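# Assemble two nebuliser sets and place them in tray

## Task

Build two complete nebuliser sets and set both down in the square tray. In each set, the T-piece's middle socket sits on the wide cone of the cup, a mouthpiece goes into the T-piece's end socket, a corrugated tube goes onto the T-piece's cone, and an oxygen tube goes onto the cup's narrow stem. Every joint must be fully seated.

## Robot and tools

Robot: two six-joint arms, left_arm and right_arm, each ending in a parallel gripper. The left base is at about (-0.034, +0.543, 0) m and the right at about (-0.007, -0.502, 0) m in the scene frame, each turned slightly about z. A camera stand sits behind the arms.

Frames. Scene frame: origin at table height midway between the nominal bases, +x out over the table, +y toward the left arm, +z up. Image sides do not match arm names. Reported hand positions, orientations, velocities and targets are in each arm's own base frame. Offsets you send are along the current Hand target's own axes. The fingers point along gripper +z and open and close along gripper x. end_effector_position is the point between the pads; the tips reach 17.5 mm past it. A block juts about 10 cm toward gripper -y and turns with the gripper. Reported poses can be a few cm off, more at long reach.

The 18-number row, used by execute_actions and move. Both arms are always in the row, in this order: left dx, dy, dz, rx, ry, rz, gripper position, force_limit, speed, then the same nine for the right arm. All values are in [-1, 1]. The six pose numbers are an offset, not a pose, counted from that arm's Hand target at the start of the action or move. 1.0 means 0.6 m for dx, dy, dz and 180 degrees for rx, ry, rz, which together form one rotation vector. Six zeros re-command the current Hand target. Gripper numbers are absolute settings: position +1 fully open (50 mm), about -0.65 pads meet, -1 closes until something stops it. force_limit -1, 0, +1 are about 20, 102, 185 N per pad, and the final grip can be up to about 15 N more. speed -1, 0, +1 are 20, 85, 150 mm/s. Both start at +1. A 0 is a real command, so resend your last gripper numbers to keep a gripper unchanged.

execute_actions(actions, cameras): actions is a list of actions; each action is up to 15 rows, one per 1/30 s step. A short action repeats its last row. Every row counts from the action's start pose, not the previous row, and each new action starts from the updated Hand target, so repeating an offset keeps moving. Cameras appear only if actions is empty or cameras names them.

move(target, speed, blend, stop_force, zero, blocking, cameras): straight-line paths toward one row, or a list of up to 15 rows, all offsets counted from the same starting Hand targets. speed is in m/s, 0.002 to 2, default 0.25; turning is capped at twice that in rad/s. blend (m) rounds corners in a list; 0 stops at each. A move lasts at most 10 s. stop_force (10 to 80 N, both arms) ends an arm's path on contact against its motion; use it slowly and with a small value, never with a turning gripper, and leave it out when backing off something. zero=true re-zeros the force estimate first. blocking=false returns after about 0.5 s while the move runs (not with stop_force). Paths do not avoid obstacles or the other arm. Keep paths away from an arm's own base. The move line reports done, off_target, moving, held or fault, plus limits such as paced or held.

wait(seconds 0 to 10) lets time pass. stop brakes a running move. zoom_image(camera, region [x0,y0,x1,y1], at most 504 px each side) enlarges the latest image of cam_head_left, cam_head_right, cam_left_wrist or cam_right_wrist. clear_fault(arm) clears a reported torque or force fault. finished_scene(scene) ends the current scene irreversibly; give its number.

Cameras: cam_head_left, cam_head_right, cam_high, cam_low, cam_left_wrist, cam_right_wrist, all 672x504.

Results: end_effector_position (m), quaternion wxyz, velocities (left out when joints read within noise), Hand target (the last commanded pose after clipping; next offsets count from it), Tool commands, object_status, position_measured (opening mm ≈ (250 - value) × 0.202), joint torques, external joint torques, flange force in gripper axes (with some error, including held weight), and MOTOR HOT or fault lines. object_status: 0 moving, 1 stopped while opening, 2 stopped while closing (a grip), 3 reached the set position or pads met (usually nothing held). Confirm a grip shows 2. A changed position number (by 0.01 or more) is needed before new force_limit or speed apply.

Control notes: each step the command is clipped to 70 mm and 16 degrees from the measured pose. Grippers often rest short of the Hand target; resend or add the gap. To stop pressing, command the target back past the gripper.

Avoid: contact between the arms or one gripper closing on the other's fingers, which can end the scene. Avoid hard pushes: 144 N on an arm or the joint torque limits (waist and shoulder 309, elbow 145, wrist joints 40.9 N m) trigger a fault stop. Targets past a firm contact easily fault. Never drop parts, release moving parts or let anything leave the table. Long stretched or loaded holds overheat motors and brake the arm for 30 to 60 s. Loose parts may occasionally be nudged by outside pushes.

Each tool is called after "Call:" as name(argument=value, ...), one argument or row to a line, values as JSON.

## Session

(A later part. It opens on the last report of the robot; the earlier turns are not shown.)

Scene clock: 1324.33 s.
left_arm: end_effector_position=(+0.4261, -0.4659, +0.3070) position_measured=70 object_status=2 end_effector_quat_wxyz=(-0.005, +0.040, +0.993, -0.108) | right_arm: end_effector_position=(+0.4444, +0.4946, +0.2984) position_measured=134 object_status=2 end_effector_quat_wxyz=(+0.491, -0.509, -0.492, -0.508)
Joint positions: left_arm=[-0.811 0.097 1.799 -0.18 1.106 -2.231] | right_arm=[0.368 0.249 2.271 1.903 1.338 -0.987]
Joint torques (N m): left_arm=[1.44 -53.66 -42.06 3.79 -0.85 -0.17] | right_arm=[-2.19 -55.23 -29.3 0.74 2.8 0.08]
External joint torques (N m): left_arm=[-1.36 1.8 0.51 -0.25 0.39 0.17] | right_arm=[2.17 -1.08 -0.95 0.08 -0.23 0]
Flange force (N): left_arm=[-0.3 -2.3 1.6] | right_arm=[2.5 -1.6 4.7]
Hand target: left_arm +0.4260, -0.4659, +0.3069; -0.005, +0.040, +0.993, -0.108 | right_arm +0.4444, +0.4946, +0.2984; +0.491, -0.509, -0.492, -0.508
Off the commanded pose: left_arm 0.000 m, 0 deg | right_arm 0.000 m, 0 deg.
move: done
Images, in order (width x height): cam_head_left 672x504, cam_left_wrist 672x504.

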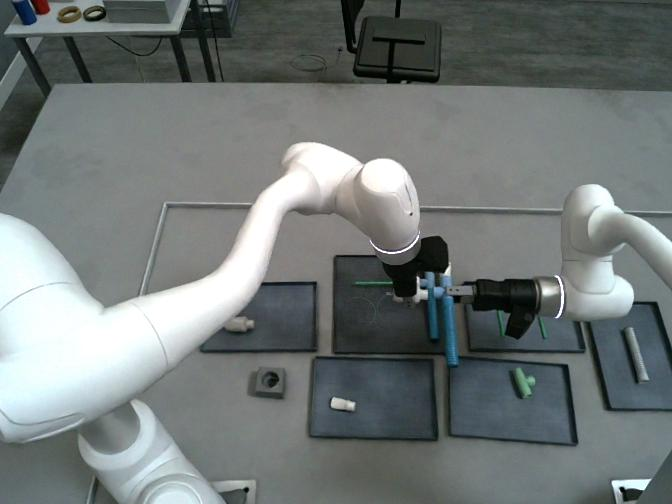

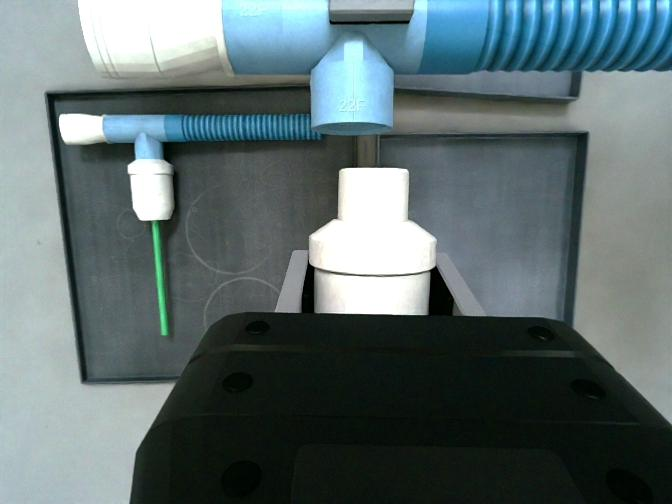

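Call:
move(
  target=[-0.0118,-0.0065,0.0014,0,0,0,-1,0.6,-0.8,0,0,0,0,0,0,-1,0.5,-0.7],
  speed=0.08,
  cameras=["cam_left_wrist", "cam_head_left"],
)

Call:
zoom_image(
  camera="cam_left_wrist",
  region=[286, 60, 466, 280],
)

Call:
zoom_image(
  camera="cam_head_left",
  region=[385, 265, 465, 325],
)

Scene clock: 1338.17 s.
left_arm: end_effector_position=(+0.4328, -0.4705, +0.3069) position_measured=70 object_status=2 end_effector_quat_wxyz=(-0.005, +0.040, +0.993, -0.108) | right_arm: end_effector_position=(+0.4444, +0.4946, +0.2984) position_measured=134 object_status=2 end_effector_quat_wxyz=(+0.491, -0.509, -0.492, -0.508)
Joint positions: left_arm=[-0.808 0.11 1.785 -0.18 1.108 -2.228] | right_arm=[0.368 0.249 2.271 1.903 1.338 -0.987]
Joint torques (N m): left_arm=[1.63 -55.31 -41.89 3.83 -0.88 -0.14] | right_arm=[-2.36 -55.28 -29.26 0.73 2.84 0.11]
External joint torques (N m): left_arm=[-1.64 2.83 0.56 -0.3 0.42 0.14] | right_arm=[2.22 -1.43 -1.21 0.12 -0.26 -0.03]
Flange force (N): left_arm=[-1.2 -3.5 2.4] | right_arm=[3.2 -1.6 4.9]
Hand target: left_arm +0.4328, -0.4705, +0.3069; -0.005, +0.040, +0.993, -0.108 | right_arm +0.4444, +0.4946, +0.2984; +0.491, -0.509, -0.492, -0.508
Off the commanded pose: left_arm 0.000 m, 0 deg | right_arm 0.000 m, 0 deg.
move: done
Images, in order (width x height): cam_head_left 672x504, cam_left_wrist 672x504.

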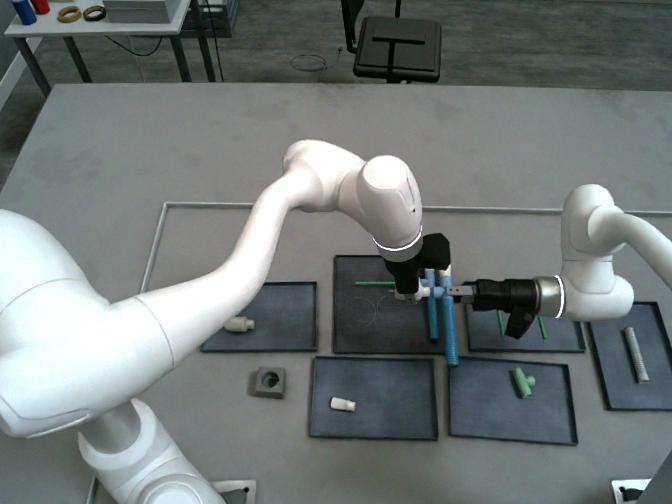

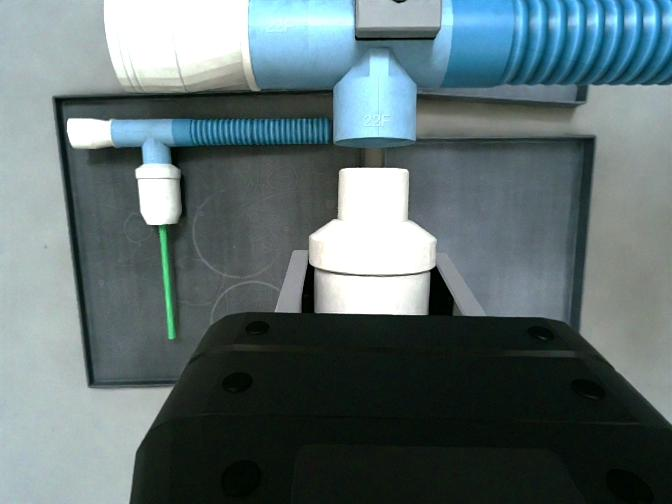

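Scaled by 2.291 from the camera's 672x504 image, which has a finer 960x720 frame.

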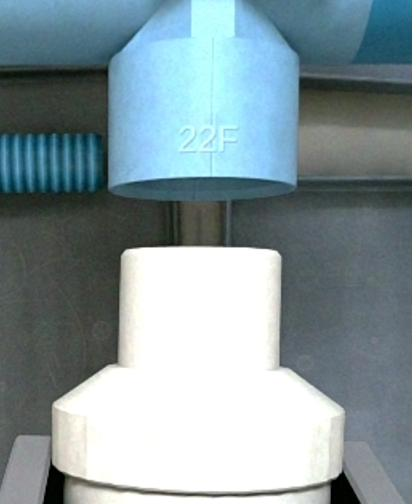

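Scaled by 6.300 from the camera's 672x504 image, which has a finer 960x720 frame.

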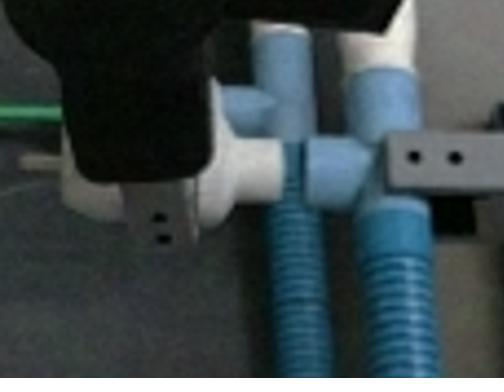

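Call:
move(
  target=[0.0003,-0.0489,0.0109,0,0,0,-1,0.6,-0.8,0,0,0,0,0,0,-1,0.5,-0.7],
  speed=0.015,
  stop_force=14,
)

Scene clock: 1347.50 s.
left_arm: end_effector_position=(+0.4309, -0.4925, +0.3068) position_measured=70 object_status=2 end_effector_quat_wxyz=(-0.005, +0.040, +0.993, -0.108) | right_arm: end_effector_position=(+0.4444, +0.4946, +0.2984) position_measured=134 object_status=2 end_effector_quat_wxyz=(+0.491, -0.509, -0.492, -0.508)
Joint positions: left_arm=[-0.835 0.132 1.761 -0.176 1.107 -2.257] | right_arm=[0.368 0.249 2.271 1.903 1.338 -0.987]
Joint torques (N m): left_arm=[-9.16 -61.17 -47.67 -0.5 -2.17 0.34] | right_arm=[0.24 -50.27 -32.65 1.65 -0.02 0.09]
External joint torques (N m): left_arm=[9.22 6.2 6.17 4.05 1.69 -0.34] | right_arm=[-0.55 -6.31 2.2 -0.79 2.59 -0.02]
Flange force (N): left_arm=[-8.8 12.1 4.9] | right_arm=[8.0 -8.6 -10.7]
Hand target: left_arm +0.4309, -0.4924, +0.3068; -0.005, +0.040, +0.993, -0.108 (not the last commanded pose) | right_arm +0.4444, +0.4946, +0.2984; +0.491, -0.509, -0.492, -0.508
Off the commanded pose: left_arm 0.008 m, 0 deg | right_arm 0.000 m, 0 deg.
move: contact (left_arm)

Call:
move(
  target=[
    [-0.0004,0.0001,0.0003,0,0,0,-1,0.6,-0.8,0,0,0,0,0,0,-1,0.5,-0.7],
    [-0.0005,-0.0194,0.0047,0,0,0,-1,0.6,-0.8,0,0,0,0,0,0,-1,0.5,-0.7],
  ],
  speed=[0.01,0.012],
  stop_force=70,
  zero=false,
  cameras=["cam_left_wrist"],
)

Call:
zoom_image(
  camera="cam_left_wrist",
  region=[306, 190, 446, 290],
)

Scene clock: 1353.27 s.
left_arm: end_effector_position=(+0.4309, -0.4964, +0.3065) position_measured=70 object_status=2 end_effector_quat_wxyz=(-0.005, +0.040, +0.993, -0.108) | right_arm: end_effector_position=(+0.4445, +0.4946, +0.2984) position_measured=134 object_status=2 end_effector_quat_wxyz=(+0.491, -0.509, -0.491, -0.508)
Joint positions: left_arm=[-0.84 0.136 1.756 -0.175 1.107 -2.262] | right_arm=[0.368 0.249 2.271 1.903 1.338 -0.987]
Joint torques (N m): left_arm=[-39.31 -47.88 -63.08 -12.19 -14.02 0.09] | right_arm=[28.35 -52.35 -48.45 3.35 3.13 0.08]
External joint torques (N m): left_arm=[38.95 -7.2 21.84 15.71 13.55 -0.09] | right_arm=[-28.52 -4.5 18.03 -2.5 -0.55 -0.01]
Flange force (N): left_arm=[-7.4 73.9 -18.5] | right_arm=[-0.7 -8.7 -75.6]
Hand target: left_arm +0.4309, -0.4963, +0.3065; -0.005, +0.040, +0.993, -0.108 (not the last commanded pose) | right_arm +0.4444, +0.4946, +0.2984; +0.491, -0.509, -0.492, -0.508
Off the commanded pose: left_arm 0.008 m, 0 deg | right_arm 0.000 m, 0 deg.
move: contact (left_arm); path passed 1 of 2 targets
Images, in order (width x height): cam_left_wrist 672x504.

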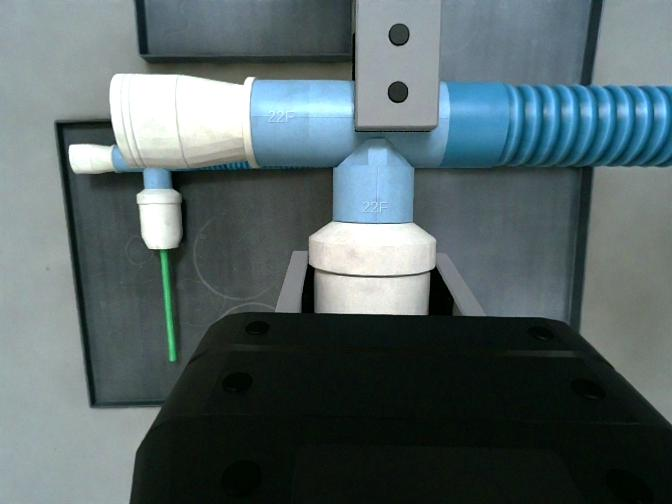

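Scaled by 3.600 from the camera's 672x504 image, which has a finer 960x720 frame.

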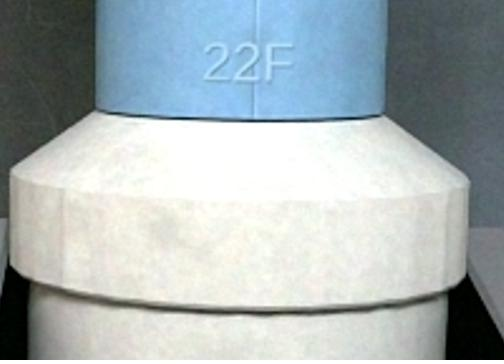

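Call:
move(
  target=[-0.0002,-0.0163,0.0036,0,0,0,-1,0.6,-0.8,0,0,0,0,0,0,-1,0.5,-0.7],
  speed=0.01,
  stop_force=25,
  cameras=["cam_left_wrist"],
)

Call:
zoom_image(
  camera="cam_left_wrist",
  region=[306, 190, 446, 290],
)

Scene clock: 1358.90 s.
left_arm: end_effector_position=(+0.4308, -0.4977, +0.3065) position_measured=69 object_status=2 end_effector_quat_wxyz=(-0.005, +0.040, +0.993, -0.107) | right_arm: end_effector_position=(+0.4444, +0.4946, +0.2984) position_measured=134 object_status=2 end_effector_quat_wxyz=(+0.491, -0.509, -0.492, -0.508)
Joint positions: left_arm=[-0.841 0.138 1.754 -0.174 1.107 -2.264] | right_arm=[0.368 0.249 2.271 1.903 1.338 -0.987]
Joint torques (N m): left_arm=[-55.77 -43.66 -72.69 -18.77 -20.09 0.01] | right_arm=[42.2 -51.56 -55.98 4.14 3.48 0.03]
External joint torques (N m): left_arm=[55.79 -12.12 31.12 22.33 19.61 -0.01] | right_arm=[-42.33 -5.22 25.57 -3.3 -0.9 0.04]
Flange force (N): left_arm=[-9.0 107.2 -28.2] | right_arm=[-3.0 -9.7 -109.7]
Hand target: left_arm +0.4308, -0.4977, +0.3065; -0.005, +0.040, +0.993, -0.107 (not the last commanded pose) | right_arm +0.4444, +0.4946, +0.2984; +0.491, -0.509, -0.492, -0.508
Off the commanded pose: left_arm 0.009 m, 0 deg | right_arm 0.000 m, 0 deg.
move: contact (left_arm)
Images, in order (width x height): cam_left_wrist 672x504.

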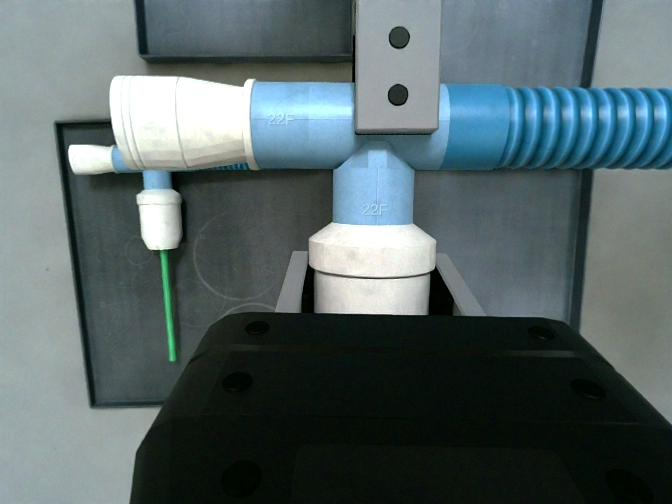

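Scaled by 3.600 from the camera's 672x504 image, which has a finer 960x720 frame.

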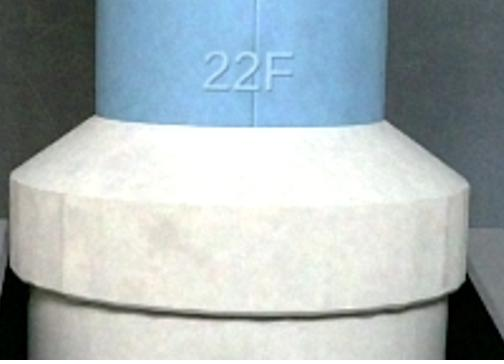

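Call:
move(
  target=[
    [-0.0005,-0.0001,-0.0003,0,0,0,-1,0.6,-0.8,0,0,0,0,0,0,-1,0.5,-0.7],
    [-0.0006,-0.0114,0.0022,0,0,0,-1,0.6,-0.8,0,0,0,0,0,0,-1,0.5,-0.7],
  ],
  speed=0.008,
  stop_force=11,
  cameras=["cam_left_wrist"],
)

Call:
zoom_image(
  camera="cam_left_wrist",
  region=[306, 190, 446, 290],
)

Scene clock: 1364.03 s.
left_arm: end_effector_position=(+0.4310, -0.4985, +0.3067) position_measured=69 object_status=2 end_effector_quat_wxyz=(-0.005, +0.040, +0.993, -0.107) | right_arm: end_effector_position=(+0.4445, +0.4946, +0.2984) position_measured=134 object_status=2 end_effector_quat_wxyz=(+0.491, -0.509, -0.491, -0.508)
Joint positions: left_arm=[-0.842 0.139 1.753 -0.174 1.107 -2.265] | right_arm=[0.368 0.249 2.271 1.904 1.338 -0.987]
Joint torques (N m): left_arm=[-62.75 -43.3 -78.62 -21.77 -22.86 0.05] | right_arm=[48.57 -49.43 -57.8 3.62 2.84 -0.02]
External joint torques (N m): left_arm=[63.11 -12.57 37.04 25.35 22.37 -0.05] | right_arm=[-48.89 -6.92 27.49 -2.76 -0.27 0.1]
Flange force (N): left_arm=[-9.0 122.6 -29.5] | right_arm=[-1.8 -9.4 -124.7]
Hand target: left_arm +0.4310, -0.4984, +0.3067; -0.005, +0.040, +0.993, -0.107 (not the last commanded pose) | right_arm +0.4444, +0.4946, +0.2984; +0.491, -0.509, -0.492, -0.508
Off the commanded pose: left_arm 0.006 m, 0 deg | right_arm 0.000 m, 0 deg.
move: contact (left_arm); path passed 1 of 2 targets
Images, in order (width x height): cam_left_wrist 672x504.

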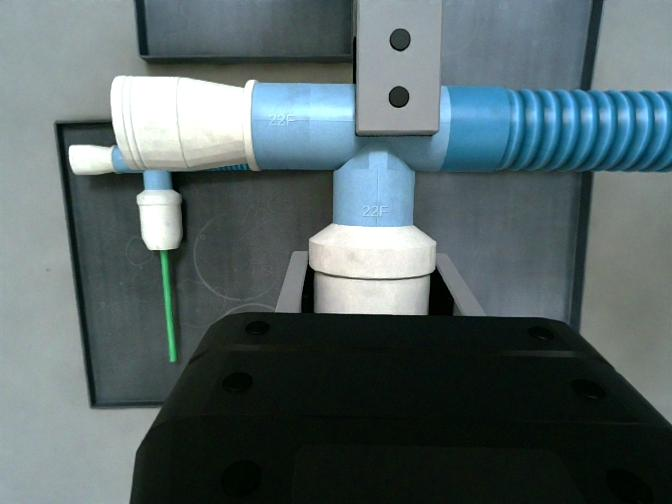

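Scaled by 3.600 from the camera's 672x504 image, which has a finer 960x720 frame.

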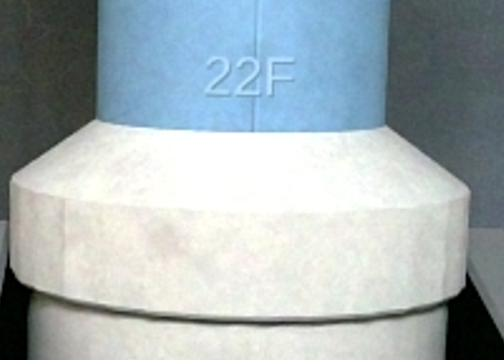

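Call:
move(
  target=[
    [0,0.0055,-0.0012,0,0,0,-1,0.6,-0.8,0,0,0,0,0,0,-1,0.5,-0.7],
    [0,0.0055,-0.0012,0,0,0,1,0.4,-0.4,0,0,0,0,0,0,-1,0.5,-0.7],
    [0,0.0055,-0.2512,0,0,0,1,0.4,-0.4,0,0,0,0,0,0,-1,0.5,-0.7],
    [-0.1308,-0.2285,-0.1435,-0.0265,-0.0274,-0.254,1,0.4,-0.4,0,-0.35,0,0,0,0,-1,0.5,-0.7],
    [-0.2253,-0.3405,0.3755,-0.0530,-0.0547,-0.5079,1,0.4,-0.4,0,-0.35,0,0,0,0,-1,0.5,-0.7],
  ],
  speed=[0.03,0.03,0.15,0.3,0.35],
  blend=[0,0,0.02,0.05,0],
  cameras=["cam_left_wrist"],
)

Scene clock: 1390.57 s.
left_arm: end_effector_position=(+0.5457, -0.7563, +0.1303) position_measured=3 object_status=3 end_effector_quat_wxyz=(+0.001, +0.689, -0.724, +0.000) | right_arm: end_effector_position=(+0.2346, +0.5020, +0.2985) position_measured=134 object_status=2 end_effector_quat_wxyz=(+0.491, -0.509, -0.492, -0.508)
Joint positions: left_arm=[-0.982 0.72 1.212 -0.001 1.209 -4.074] | right_arm=[0.645 0.015 2.566 2.17 1.228 -1.116]
Joint torques (N m): left_arm=[1.63 -113.42 -41.17 4.41 -0.48 -0.18] | right_arm=[-2.06 -28.64 -27.68 -0.05 3.12 0.11]
External joint torques (N m): left_arm=[-1.56 3.43 0.45 -0.3 0.42 0.18] | right_arm=[1.88 -1.35 -0.89 0.06 -0.35 -0.04]
Flange force (N): left_arm=[4.6 -1.8 1.9] | right_arm=[4.6 -4.8 4.8]
Hand target: left_arm +0.5457, -0.7563, +0.1301; +0.000, +0.689, -0.724, +0.000 | right_arm +0.2346, +0.5020, +0.2985; +0.491, -0.509, -0.492, -0.508
Off the commanded pose: left_arm 0.000 m, 0 deg | right_arm 0.000 m, 0 deg.
move: done
Images, in order (width x height): cam_left_wrist 672x504.

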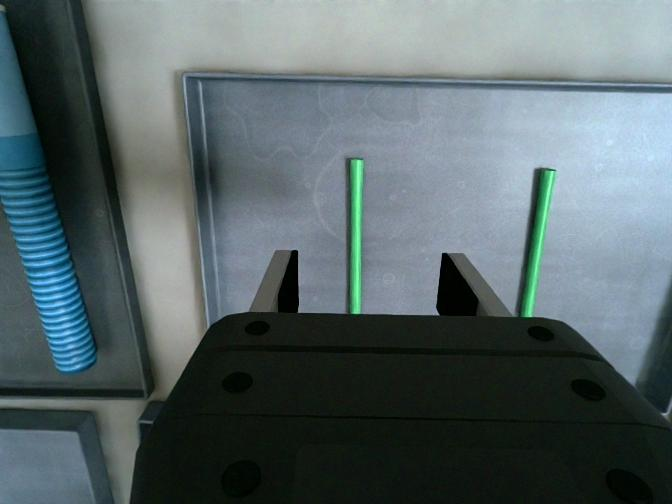

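Call:
move(
  target=[
    [0.0017,0.0008,0.1743,0,0,0,0,0.4,-0.4,0,0,0,0,0,0,-1,0.5,-0.7],
    [0.0017,0.0008,0.1743,0,0,0,-1,0.2,-0.8,0,0,0,0,0,0,-1,0.5,-0.7],
    [-0.1322,0.0253,-0.4498,0,0,0.12,-1,0.2,-0.8,0,0,0,0,0,0,-1,0.5,-0.7],
    [-0.7012,0.2190,-0.4832,0,0,0.40,-1,0.2,-0.8,0,0.1167,0,0,0,0,-1,0.5,-0.7],
    [-0.6538,0.4530,-0.3832,0,0,0.51,-1,0.2,-0.8,0,0.1167,0,0,0,0,-1,0.5,-0.7],
    [-0.5772,0.4422,-0.3112,0,0,0.51,-1,0.2,-0.8,0,0.1167,0,0,0,0,-1,0.5,-0.7],
  ],
  speed=[0.12,0.1,0.3,0.35,0.3,0.12],
  blend=[0,0,0.05,0.06,0.02,0],
  cameras=["cam_left_wrist", "cam_low"],
)

Call:
zoom_image(
  camera="cam_low",
  region=[120, 130, 210, 190],
)

Call:
zoom_image(
  camera="cam_left_wrist",
  region=[316, 100, 436, 260],
)

Scene clock: 1413.23 s.
left_arm: end_effector_position=(+0.2978, -0.3970, +0.3167) position_measured=228 object_status=2 end_effector_quat_wxyz=(+0.000, +0.040, +0.999, +0.000) | right_arm: end_effector_position=(+0.3045, +0.4996, +0.2984) position_measured=134 object_status=2 end_effector_quat_wxyz=(+0.491, -0.509, -0.492, -0.508)
Joint positions: left_arm=[-0.996 -0.063 1.932 -0.001 1.273 -2.486] | right_arm=[0.522 0.094 2.478 2.054 1.28 -1.073]
Joint torques (N m): left_arm=[1.63 -36.71 -42.13 4.32 -0.45 -0.15] | right_arm=[-2.19 -37.29 -27.89 0.28 3.07 0.1]
External joint torques (N m): left_arm=[-1.61 2.07 0.58 -0.23 0.38 0.15] | right_arm=[2.06 -1.39 -0.97 0.07 -0.35 -0.03]
Flange force (N): left_arm=[0.7 -3.7 1.1] | right_arm=[4.1 -3.6 5.2]
Hand target: left_arm +0.2979, -0.3972, +0.3168; +0.000, +0.040, +0.999, +0.000 | right_arm +0.3045, +0.4996, +0.2984; +0.491, -0.509, -0.492, -0.508
Off the commanded pose: left_arm 0.000 m, 0 deg | right_arm 0.000 m, 0 deg.
move: done
Images, in order (width x height): cam_low 672x504, cam_left_wrist 672x504.

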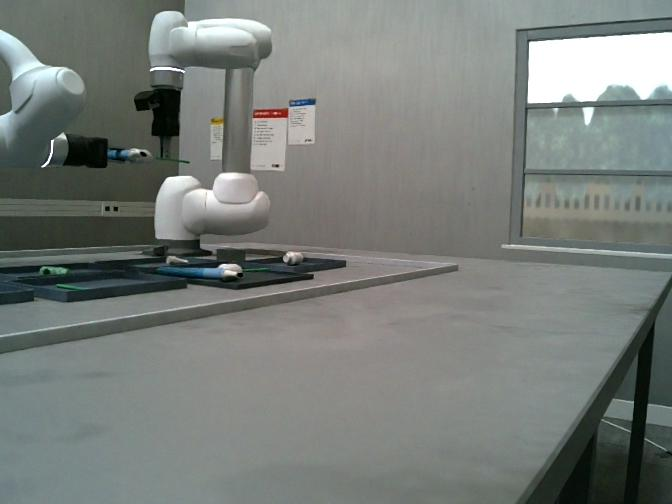

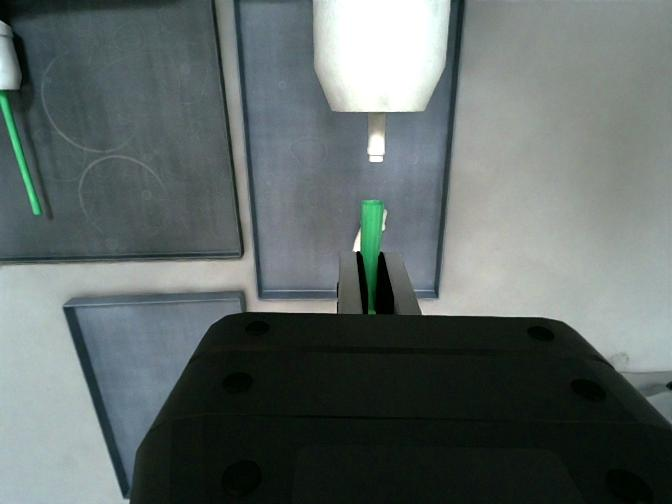

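Scaled by 5.600 from the camera's 672x504 image, which has a finer 960x720 frame.

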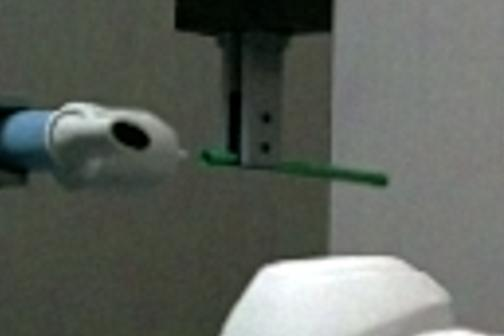

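Scaled by 3.150 from the camera's 672x504 image, which has a finer 960x720 frame.

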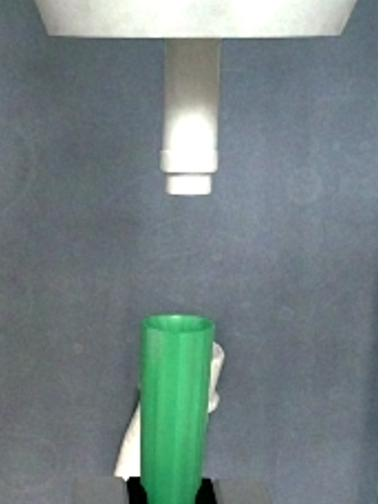

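Call:
zoom_image(
  camera="cam_low",
  region=[140, 140, 180, 175],
)

Scaled by 12.600 from the camera's 672x504 image, which has a finer 960x720 frame.

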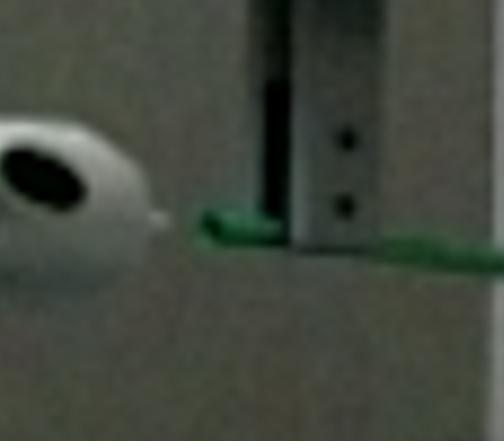

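Call:
move(
  target=[
    [0.0008,0,-0.0007,0,0,0,-1,0.2,-0.8,0,0,0,0,0,0,-1,0.5,-0.7],
    [0.0008,-0.0370,-0.0007,0,0,0,-1,0.2,-0.8,0,0,0,0,0,0,-1,0.5,-0.7],
  ],
  speed=[0.03,0.018],
  stop_force=12,
  cameras=["cam_left_wrist"],
)

Call:
zoom_image(
  camera="cam_left_wrist",
  region=[316, 120, 436, 260],
)

Scene clock: 1426.33 s.
left_arm: end_effector_position=(+0.2956, -0.4192, +0.3172) position_measured=228 object_status=2 end_effector_quat_wxyz=(+0.000, +0.040, +0.999, +0.000) | right_arm: end_effector_position=(+0.3046, +0.4995, +0.2985) position_measured=134 object_status=2 end_effector_quat_wxyz=(+0.491, -0.509, -0.492, -0.508)
Joint positions: left_arm=[-1.023 -0.036 1.906 -0.001 1.272 -2.513] | right_arm=[0.522 0.094 2.478 2.054 1.28 -1.073]
Joint torques (N m): left_arm=[-0.5 -41.1 -46.89 3.15 -2.24 -0.15] | right_arm=[-0.11 -34.12 -27.47 -0.42 1.47 0.13]
External joint torques (N m): left_arm=[0.22 3.52 5.13 0.95 2.15 0.15] | right_arm=[0.05 -4.58 -1.31 0.76 1.25 -0.05]
Flange force (N): left_arm=[1.0 2.3 4.8] | right_arm=[8.6 -3.8 -2.4]
Hand target: left_arm +0.2956, -0.4192, +0.3172; +0.000, +0.040, +0.999, +0.000 | right_arm +0.3045, +0.4996, +0.2984; +0.491, -0.509, -0.492, -0.508
Off the commanded pose: left_arm 0.000 m, 0 deg | right_arm 0.000 m, 0 deg.
move: done
Images, in order (width x height): cam_left_wrist 672x504.

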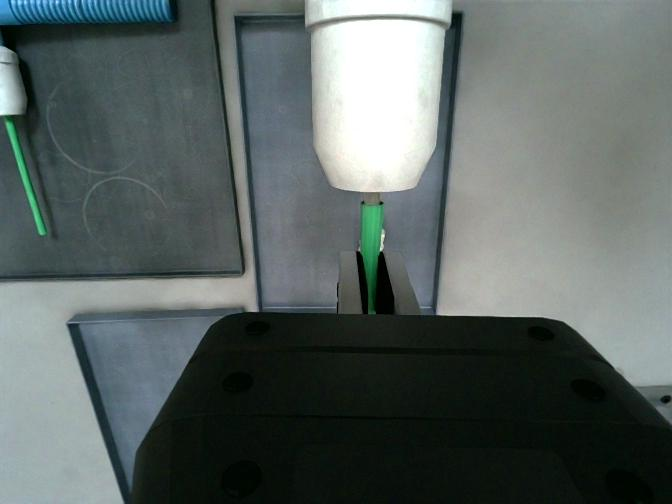

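Scaled by 3.600 from the camera's 672x504 image, which has a finer 960x720 frame.

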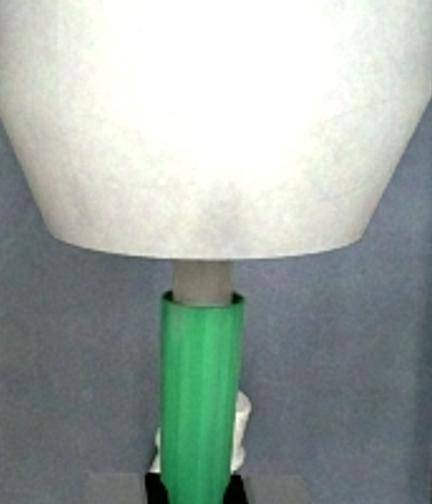

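Call:
move(
  target=[
    [0,0,0.0004,0,0,0,-1,0.2,-0.8,0,0,0,0,0,0,-1,0.5,-0.7],
    [0,-0.0280,0.0006,0,0,0,-1,0.2,-0.8,0,0,0,0,0,0,-1,0.5,-0.7],
  ],
  speed=[0.02,0.015],
  stop_force=55,
  zero=false,
)

Call:
move(
  target=[0,-0.0150,0,0,0,0,-1,0.2,-0.8,0,0,0,0,0,0,-1,0.5,-0.7],
  speed=0.01,
  stop_force=14,
  cameras=["cam_left_wrist"],
)

Call:
zoom_image(
  camera="cam_left_wrist",
  region=[316, 140, 436, 280],
)

Scene clock: 1431.97 s.
left_arm: end_effector_position=(+0.2949, -0.4276, +0.3167) position_measured=228 object_status=2 end_effector_quat_wxyz=(+0.000, +0.040, +0.999, +0.000) | right_arm: end_effector_position=(+0.3045, +0.4995, +0.2984) position_measured=134 object_status=2 end_effector_quat_wxyz=(+0.491, -0.509, -0.492, -0.508)
Joint positions: left_arm=[-1.033 -0.025 1.896 0 1.272 -2.523] | right_arm=[0.522 0.094 2.478 2.054 1.279 -1.073]
Joint torques (N m): left_arm=[-21.84 -32.91 -68.02 -7.15 -17.24 -0.08] | right_arm=[16.17 -31.25 -45.56 0.98 2.48 0.11]
External joint torques (N m): left_arm=[21.98 -6.06 26.21 11.27 17.16 0.08] | right_arm=[-16.16 -7.62 16.7 -0.65 0.25 -0.03]
Flange force (N): left_arm=[-1.7 65.1 0.9] | right_arm=[5.3 -6.2 -63.6]
Hand target: left_arm +0.2949, -0.4275, +0.3168; +0.000, +0.040, +0.999, +0.000 (not the last commanded pose) | right_arm +0.3045, +0.4996, +0.2984; +0.491, -0.509, -0.492, -0.508
Off the commanded pose: left_arm 0.008 m, 0 deg | right_arm 0.000 m, 0 deg.
move: contact (left_arm); path passed 1 of 2 targets

Scene clock: 1432.80 s.
left_arm: end_effector_position=(+0.2948, -0.4283, +0.3167) position_measured=228 object_status=2 end_effector_quat_wxyz=(+0.000, +0.040, +0.999, +0.000) | right_arm: end_effector_position=(+0.3045, +0.4995, +0.2984) position_measured=134 object_status=2 end_effector_quat_wxyz=(+0.491, -0.509, -0.492, -0.508)
Joint positions: left_arm=[-1.034 -0.024 1.895 0 1.272 -2.524] | right_arm=[0.522 0.094 2.478 2.054 1.28 -1.073]
Joint torques (N m): left_arm=[-30.59 -30.08 -77.28 -11.43 -23.32 -0.04] | right_arm=[22.6 -29.6 -52.56 1.51 2.49 0.07]
External joint torques (N m): left_arm=[30.26 -8.68 35.75 15.51 23.25 0.04] | right_arm=[-22.57 -9.43 23.67 -1.17 0.24 0.01]
Flange force (N): left_arm=[-2.3 89.5 1.3] | right_arm=[5.0 -7.4 -88.6]
Hand target: left_arm +0.2948, -0.4283, +0.3167; +0.000, +0.040, +0.999, +0.000 (not the last commanded pose) | right_arm +0.3045, +0.4996, +0.2984; +0.491, -0.509, -0.492, -0.508
Off the commanded pose: left_arm 0.008 m, 0 deg | right_arm 0.000 m, 0 deg.
move: contact (left_arm)
Images, in order (width x height): cam_left_wrist 672x504.

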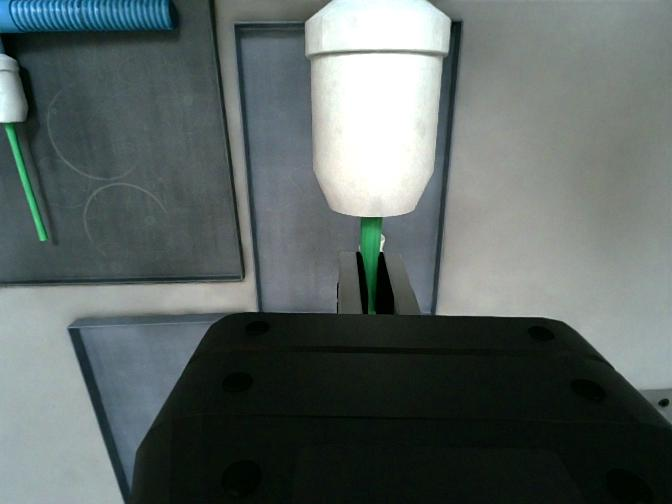

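Scaled by 3.600 from the camera's 672x504 image, which has a finer 960x720 frame.

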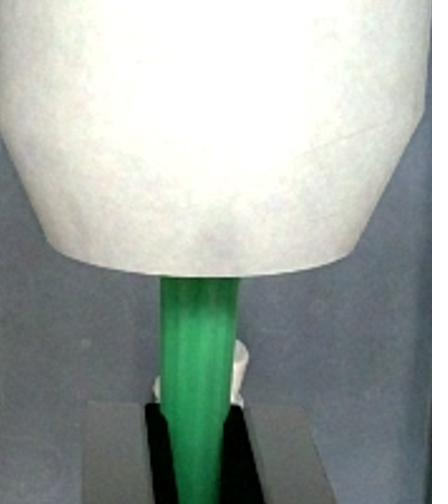

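Call:
move(
  target=[
    [0,0.0045,0,0,0,0,-1,0.2,-0.8,0,0,0,0,0,0,-1,0.5,-0.7],
    [0,0.0045,0,0,0,0,1,0.2,-0.4,0,0,0,0,0,0,-1,0.5,-0.7],
    [0,0.0045,-0.15,0,0,0,1,0.2,-0.4,0,0,0,0,0,0,-1,0.5,-0.7],
    [-0.0010,-0.0682,-0.1137,0.0683,0,0,1,0.2,-0.4,0,0,0,0,0,0,-1,0.5,-0.7],
    [-0.0008,-0.0965,0.0167,0.0683,0,0,1,0.2,-0.4,0,0,0,0,0,0,-1,0.5,-0.7],
    [-0.0008,-0.0965,0.0167,0.0683,0,0,-1,0.4,-0.8,0,0,0,0,0,0,-1,0.5,-0.7],
  ],
  speed=[0.03,0.05,0.15,0.2,0.12,0.1],
  blend=[0,0,0.015,0.005,0,0],
  cameras=["cam_left_wrist"],
)

Scene clock: 1447.40 s.
left_arm: end_effector_position=(+0.2906, -0.4861, +0.3067) position_measured=69 object_status=2 end_effector_quat_wxyz=(-0.005, +0.040, +0.993, -0.107) | right_arm: end_effector_position=(+0.3045, +0.4995, +0.2984) position_measured=134 object_status=2 end_effector_quat_wxyz=(+0.491, -0.509, -0.492, -0.508)
Joint positions: left_arm=[-1.029 -0.02 1.922 -0.143 1.07 -2.461] | right_arm=[0.522 0.094 2.478 2.053 1.28 -1.073]
Joint torques (N m): left_arm=[-4.3 -42.47 -42.02 1.62 -0.34 0.38] | right_arm=[-5.66 -34.95 -31.75 2.27 1.21 0.11]
External joint torques (N m): left_arm=[4.19 3.19 0.42 2.05 -0.24 -0.38] | right_arm=[5.64 -3.89 3 -1.94 1.51 -0.03]
Flange force (N): left_arm=[-8.2 0.8 2.3] | right_arm=[5.9 -13.1 1.0]
Hand target: left_arm +0.2906, -0.4860, +0.3067; -0.005, +0.040, +0.993, -0.107 | right_arm +0.3045, +0.4996, +0.2984; +0.491, -0.509, -0.492, -0.508
Off the commanded pose: left_arm 0.000 m, 0 deg | right_arm 0.000 m, 0 deg.
move: done
Images, in order (width x height): cam_left_wrist 672x504.

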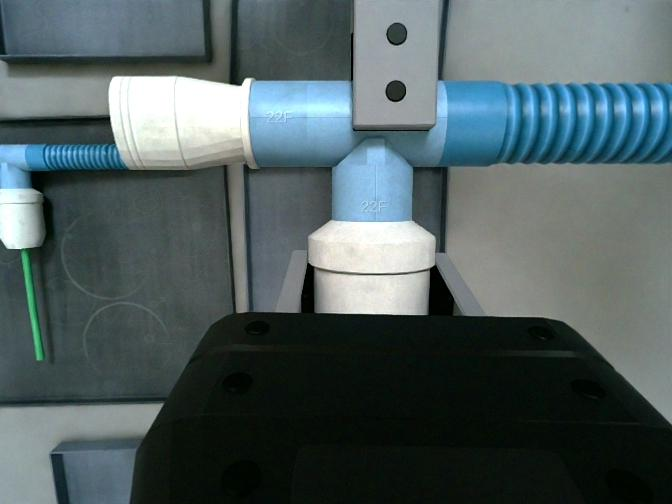

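Call:
move(
  target=[
    [0,0,0,0,0,0,-1,0.4,-0.8,0,0,0,0,0,0,0.7,0.5,-0.5],
    [0,0,0,0,0,0,-1,0.4,-0.8,0,0,-0.25,0,0,0,0.7,0.5,-0.5],
    [-0.0230,0.0332,-0.2005,0,0,0,-1,0.4,-0.8,0,0,-0.25,0,0,0,0.7,0.5,-0.5],
    [-0.2218,0.1022,-0.2155,0,-0.1084,-0.4972,-1,0.4,-0.8,0,0,-0.25,0,0,0,0.7,0.5,-0.5],
    [-0.4028,0.2438,0.0947,0,0.2116,0.9705,-1,0.4,-0.8,0,0,-0.25,0,0,0,0.7,0.5,-0.5],
  ],
  speed=[0.05,0.15,0.2,0.45,0.45],
  blend=[0,0.02,0.03,0.04,0],
  cameras=["cam_left_wrist"],
)

Scene clock: 1485.60 s.
left_arm: end_effector_position=(+0.5419, -0.3751, +0.2199) position_measured=69 object_status=2 end_effector_quat_wxyz=(-0.107, +0.994, -0.030, +0.003) | right_arm: end_effector_position=(+0.2992, +0.3496, +0.2987) position_measured=48 object_status=3 end_effector_quat_wxyz=(+0.491, -0.509, -0.492, -0.508)
Joint positions: left_arm=[-0.732 0.308 1.706 0.176 1.268 -5.449] | right_arm=[0.085 -0.008 2.588 1.672 1.505 -1.012]
Joint torques (N m): left_arm=[1.52 -74.02 -39.75 4.61 0.09 -0.14] | right_arm=[-1.96 -25.21 -26.56 1.27 2.85 0.08]
External joint torques (N m): left_arm=[-1.87 3.26 0.6 -0.26 0.39 0.14] | right_arm=[1.76 -1.31 -1.08 0.16 -0.23 0]
Flange force (N): left_arm=[1.4 4.7 1.2] | right_arm=[4.3 -1.2 6.7]
Hand target: left_arm +0.5419, -0.3750, +0.2199; -0.107, +0.994, -0.030, +0.003 | right_arm +0.2992, +0.3496, +0.2987; +0.491, -0.509, -0.492, -0.508
Off the commanded pose: left_arm 0.000 m, 0 deg | right_arm 0.000 m, 0 deg.
move: done
Images, in order (width x height): cam_left_wrist 672x504.

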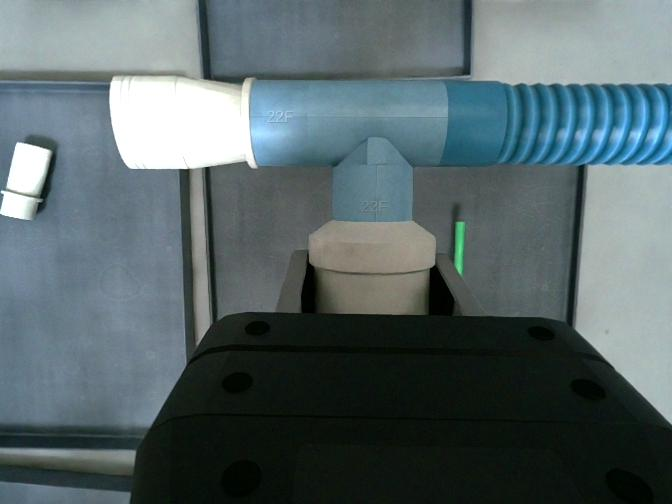

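Call:
move(
  target=[-0.0162, 0.0699, 0.2406, -0.0517, 0, 0, -1, 0.4, -0.8, 0, 0, 0, 0, 0, 0, 0.7, 0.5, -0.5],
  speed=0.13,
  cameras=["cam_left_wrist", "cam_head_left"],
)

Scene clock: 1498.23 s.
left_arm: end_effector_position=(+0.5315, -0.3846, +0.0699) position_measured=69 object_status=2 end_effector_quat_wxyz=(-0.026, +0.999, -0.030, +0.000) | right_arm: end_effector_position=(+0.2992, +0.3496, +0.2987) position_measured=48 object_status=3 end_effector_quat_wxyz=(+0.491, -0.509, -0.492, -0.508)
Joint positions: left_arm=[-0.698 0.397 1.884 0.054 0.894 -5.385] | right_arm=[0.085 -0.008 2.588 1.672 1.505 -1.012]
Joint torques (N m): left_arm=[1.84 -76.28 -33.47 3.74 -0.26 -0.16] | right_arm=[-1.95 -25.15 -26.59 1.26 2.83 0.11]
External joint torques (N m): left_arm=[-1.43 2.93 0.62 -0.32 0.4 0.16] | right_arm=[1.85 -1.61 -1.09 0.16 -0.21 -0.03]
Flange force (N): left_arm=[1.2 3.3 2.7] | right_arm=[5.0 -1.7 6.9]
Hand target: left_arm +0.5315, -0.3846, +0.0699; -0.026, +0.999, -0.030, +0.000 | right_arm +0.2992, +0.3496, +0.2987; +0.491, -0.509, -0.492, -0.508
Off the commanded pose: left_arm 0.000 m, 0 deg | right_arm 0.000 m, 0 deg.
move: done
Images, in order (width x height): cam_head_left 672x504, cam_left_wrist 672x504.

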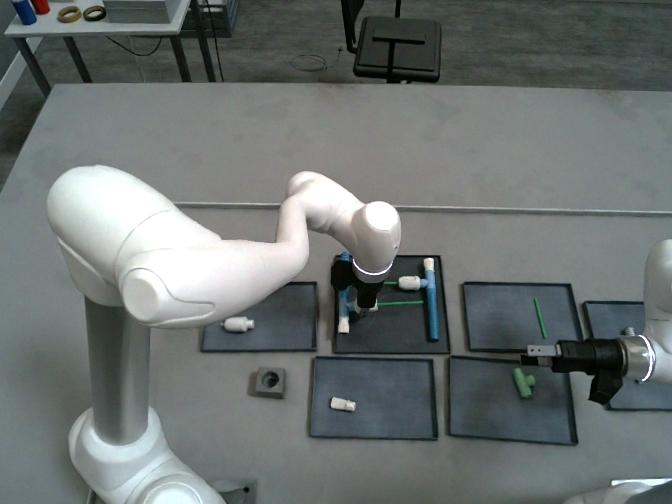

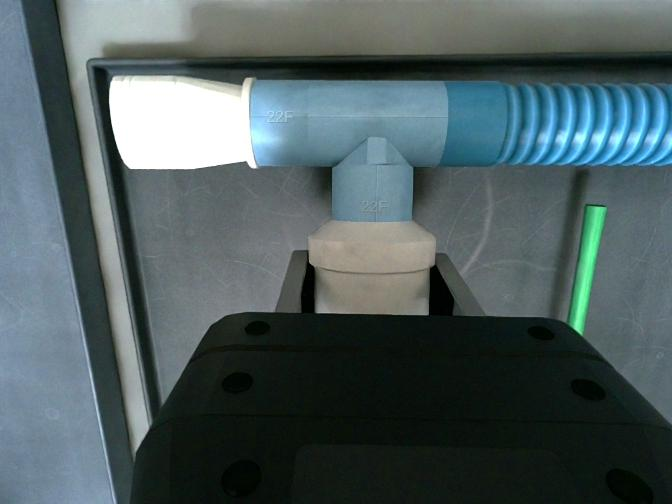

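Call:
move(
  target=[0, 0.0037, 0.0699, 0, 0, 0, -1, 0.4, -0.8, 0, 0, 0, 0, 0, 0, 0.7, 0.5, -0.5],
  speed=0.014,
  stop_force=10,
  cameras=["cam_left_wrist"],
)

Scene clock: 1514.10 s.
left_arm: end_effector_position=(+0.5315, -0.3846, +0.0335) position_measured=69 object_status=2 end_effector_quat_wxyz=(-0.026, +0.999, -0.030, +0.000) | right_arm: end_effector_position=(+0.2992, +0.3496, +0.2987) position_measured=48 object_status=3 end_effector_quat_wxyz=(+0.491, -0.509, -0.492, -0.508)
Joint positions: left_arm=[-0.698 0.439 1.905 0.057 0.831 -5.389] | right_arm=[0.085 -0.008 2.588 1.672 1.505 -1.012]
Joint torques (N m): left_arm=[5.71 -61.44 -22.34 4.51 -1.34 -0.05] | right_arm=[-2.2 -25.28 -26.61 1.21 2.83 0.08]
External joint torques (N m): left_arm=[-5.55 -14.31 -8.7 -1.28 1.48 0.05] | right_arm=[2.1 -1.58 -1.15 0.22 -0.2 0]
Flange force (N): left_arm=[-3.9 6.3 -24.6] | right_arm=[5.1 -1.7 7.9]
Hand target: left_arm +0.5315, -0.3846, +0.0335; -0.026, +0.999, -0.030, +0.000 (not the last commanded pose) | right_arm +0.2992, +0.3496, +0.2987; +0.491, -0.509, -0.492, -0.508
Off the commanded pose: left_arm 0.006 m, 0 deg | right_arm 0.000 m, 0 deg.
move: contact (left_arm)
Images, in order (width x height): cam_left_wrist 672x504.

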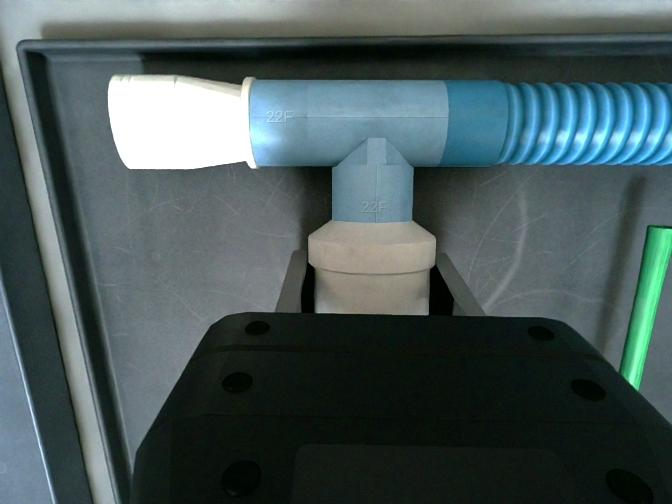

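Call:
move(
  target=[
    [0, 0, -0.001, 0, 0, 0, -1, 0.4, -0.8, 0, 0, 0, 0, 0, 0, 0.7, 0.5, -0.5],
    [0, 0, -0.001, 0, 0, 0, 0.8, 0.3, -0.9, 0, 0, 0, 0, 0, 0, 0.7, 0.5, -0.5],
    [0, 0, -0.251, 0, 0, 0, 0.8, 0.3, -0.9, 0, 0, 0, 0, 0, 0, 0.7, 0.5, -0.5],
  ],
  speed=[0.02, 0.02, 0.13],
  cameras=["cam_left_wrist", "cam_head_left"],
)

Scene clock: 1521.67 s.
left_arm: end_effector_position=(+0.5311, -0.3925, +0.1838) position_measured=32 object_status=3 end_effector_quat_wxyz=(-0.026, +0.999, -0.030, +0.000) | right_arm: end_effector_position=(+0.2992, +0.3496, +0.2987) position_measured=48 object_status=3 end_effector_quat_wxyz=(+0.491, -0.509, -0.492, -0.508)
Joint positions: left_arm=[-0.707 0.294 1.784 0.047 1.096 -5.382] | right_arm=[0.085 -0.008 2.588 1.672 1.505 -1.012]
Joint torques (N m): left_arm=[1.75 -71.48 -37.89 4.18 -0.31 -0.18] | right_arm=[-1.97 -24.91 -26.59 1.24 2.84 0.11]
External joint torques (N m): left_arm=[-1.88 3.1 -0.03 -0.24 0.44 0.18] | right_arm=[1.85 -1.61 -1.13 0.17 -0.22 -0.03]
Flange force (N): left_arm=[2.4 4.8 1.4] | right_arm=[5.0 -1.7 7.0]
Hand target: left_arm +0.5312, -0.3925, +0.1839; -0.026, +0.999, -0.030, +0.000 | right_arm +0.2992, +0.3496, +0.2987; +0.491, -0.509, -0.492, -0.508
Off the commanded pose: left_arm 0.000 m, 0 deg | right_arm 0.000 m, 0 deg.
move: done
Images, in order (width x height): cam_head_left 672x504, cam_left_wrist 672x504.

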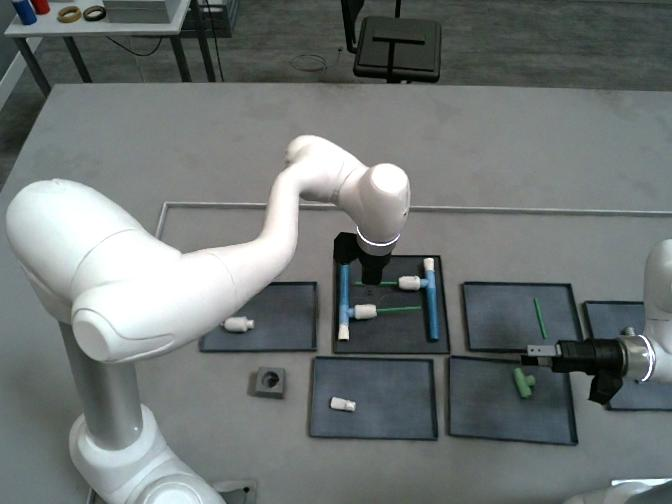

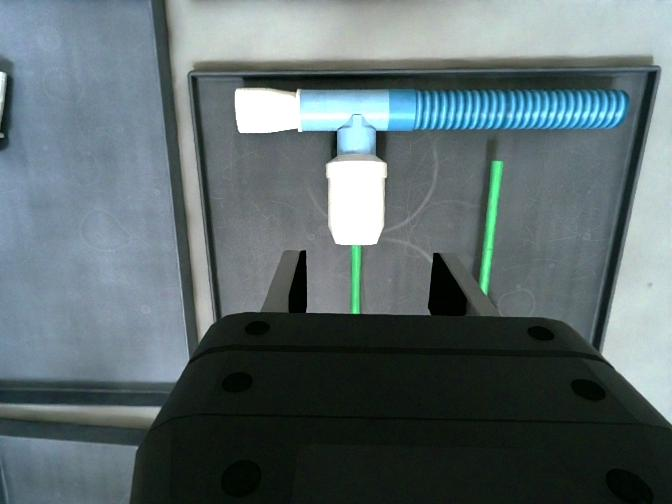

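Call:
zoom_image(
  camera="cam_head_left",
  region=[320, 240, 460, 365],
)

Call:
zoom_image(
  camera="cam_left_wrist",
  region=[200, 60, 672, 320],
)

Scaled by 3.600 from the camera's 672x504 image, which has a finer 960x720 frame.

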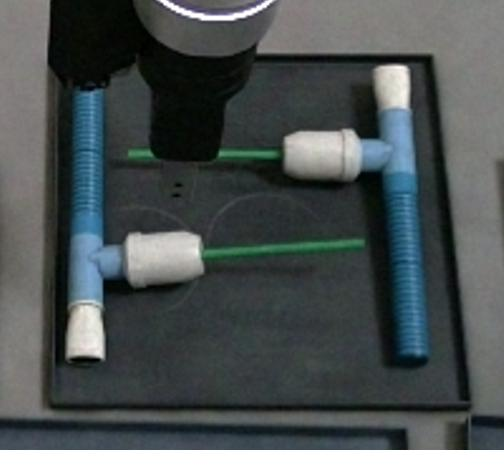

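Scaled by 1.068 from the camera's 672x504 image, which has a finer 960x720 frame.

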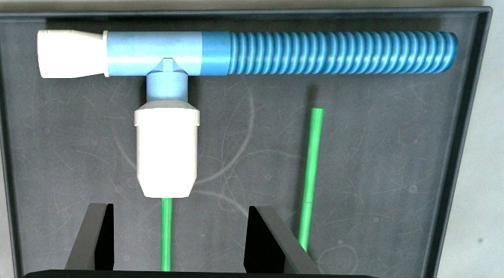

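Call:
finished_scene(
  scene=2,
)

The scene is finished: the task was done.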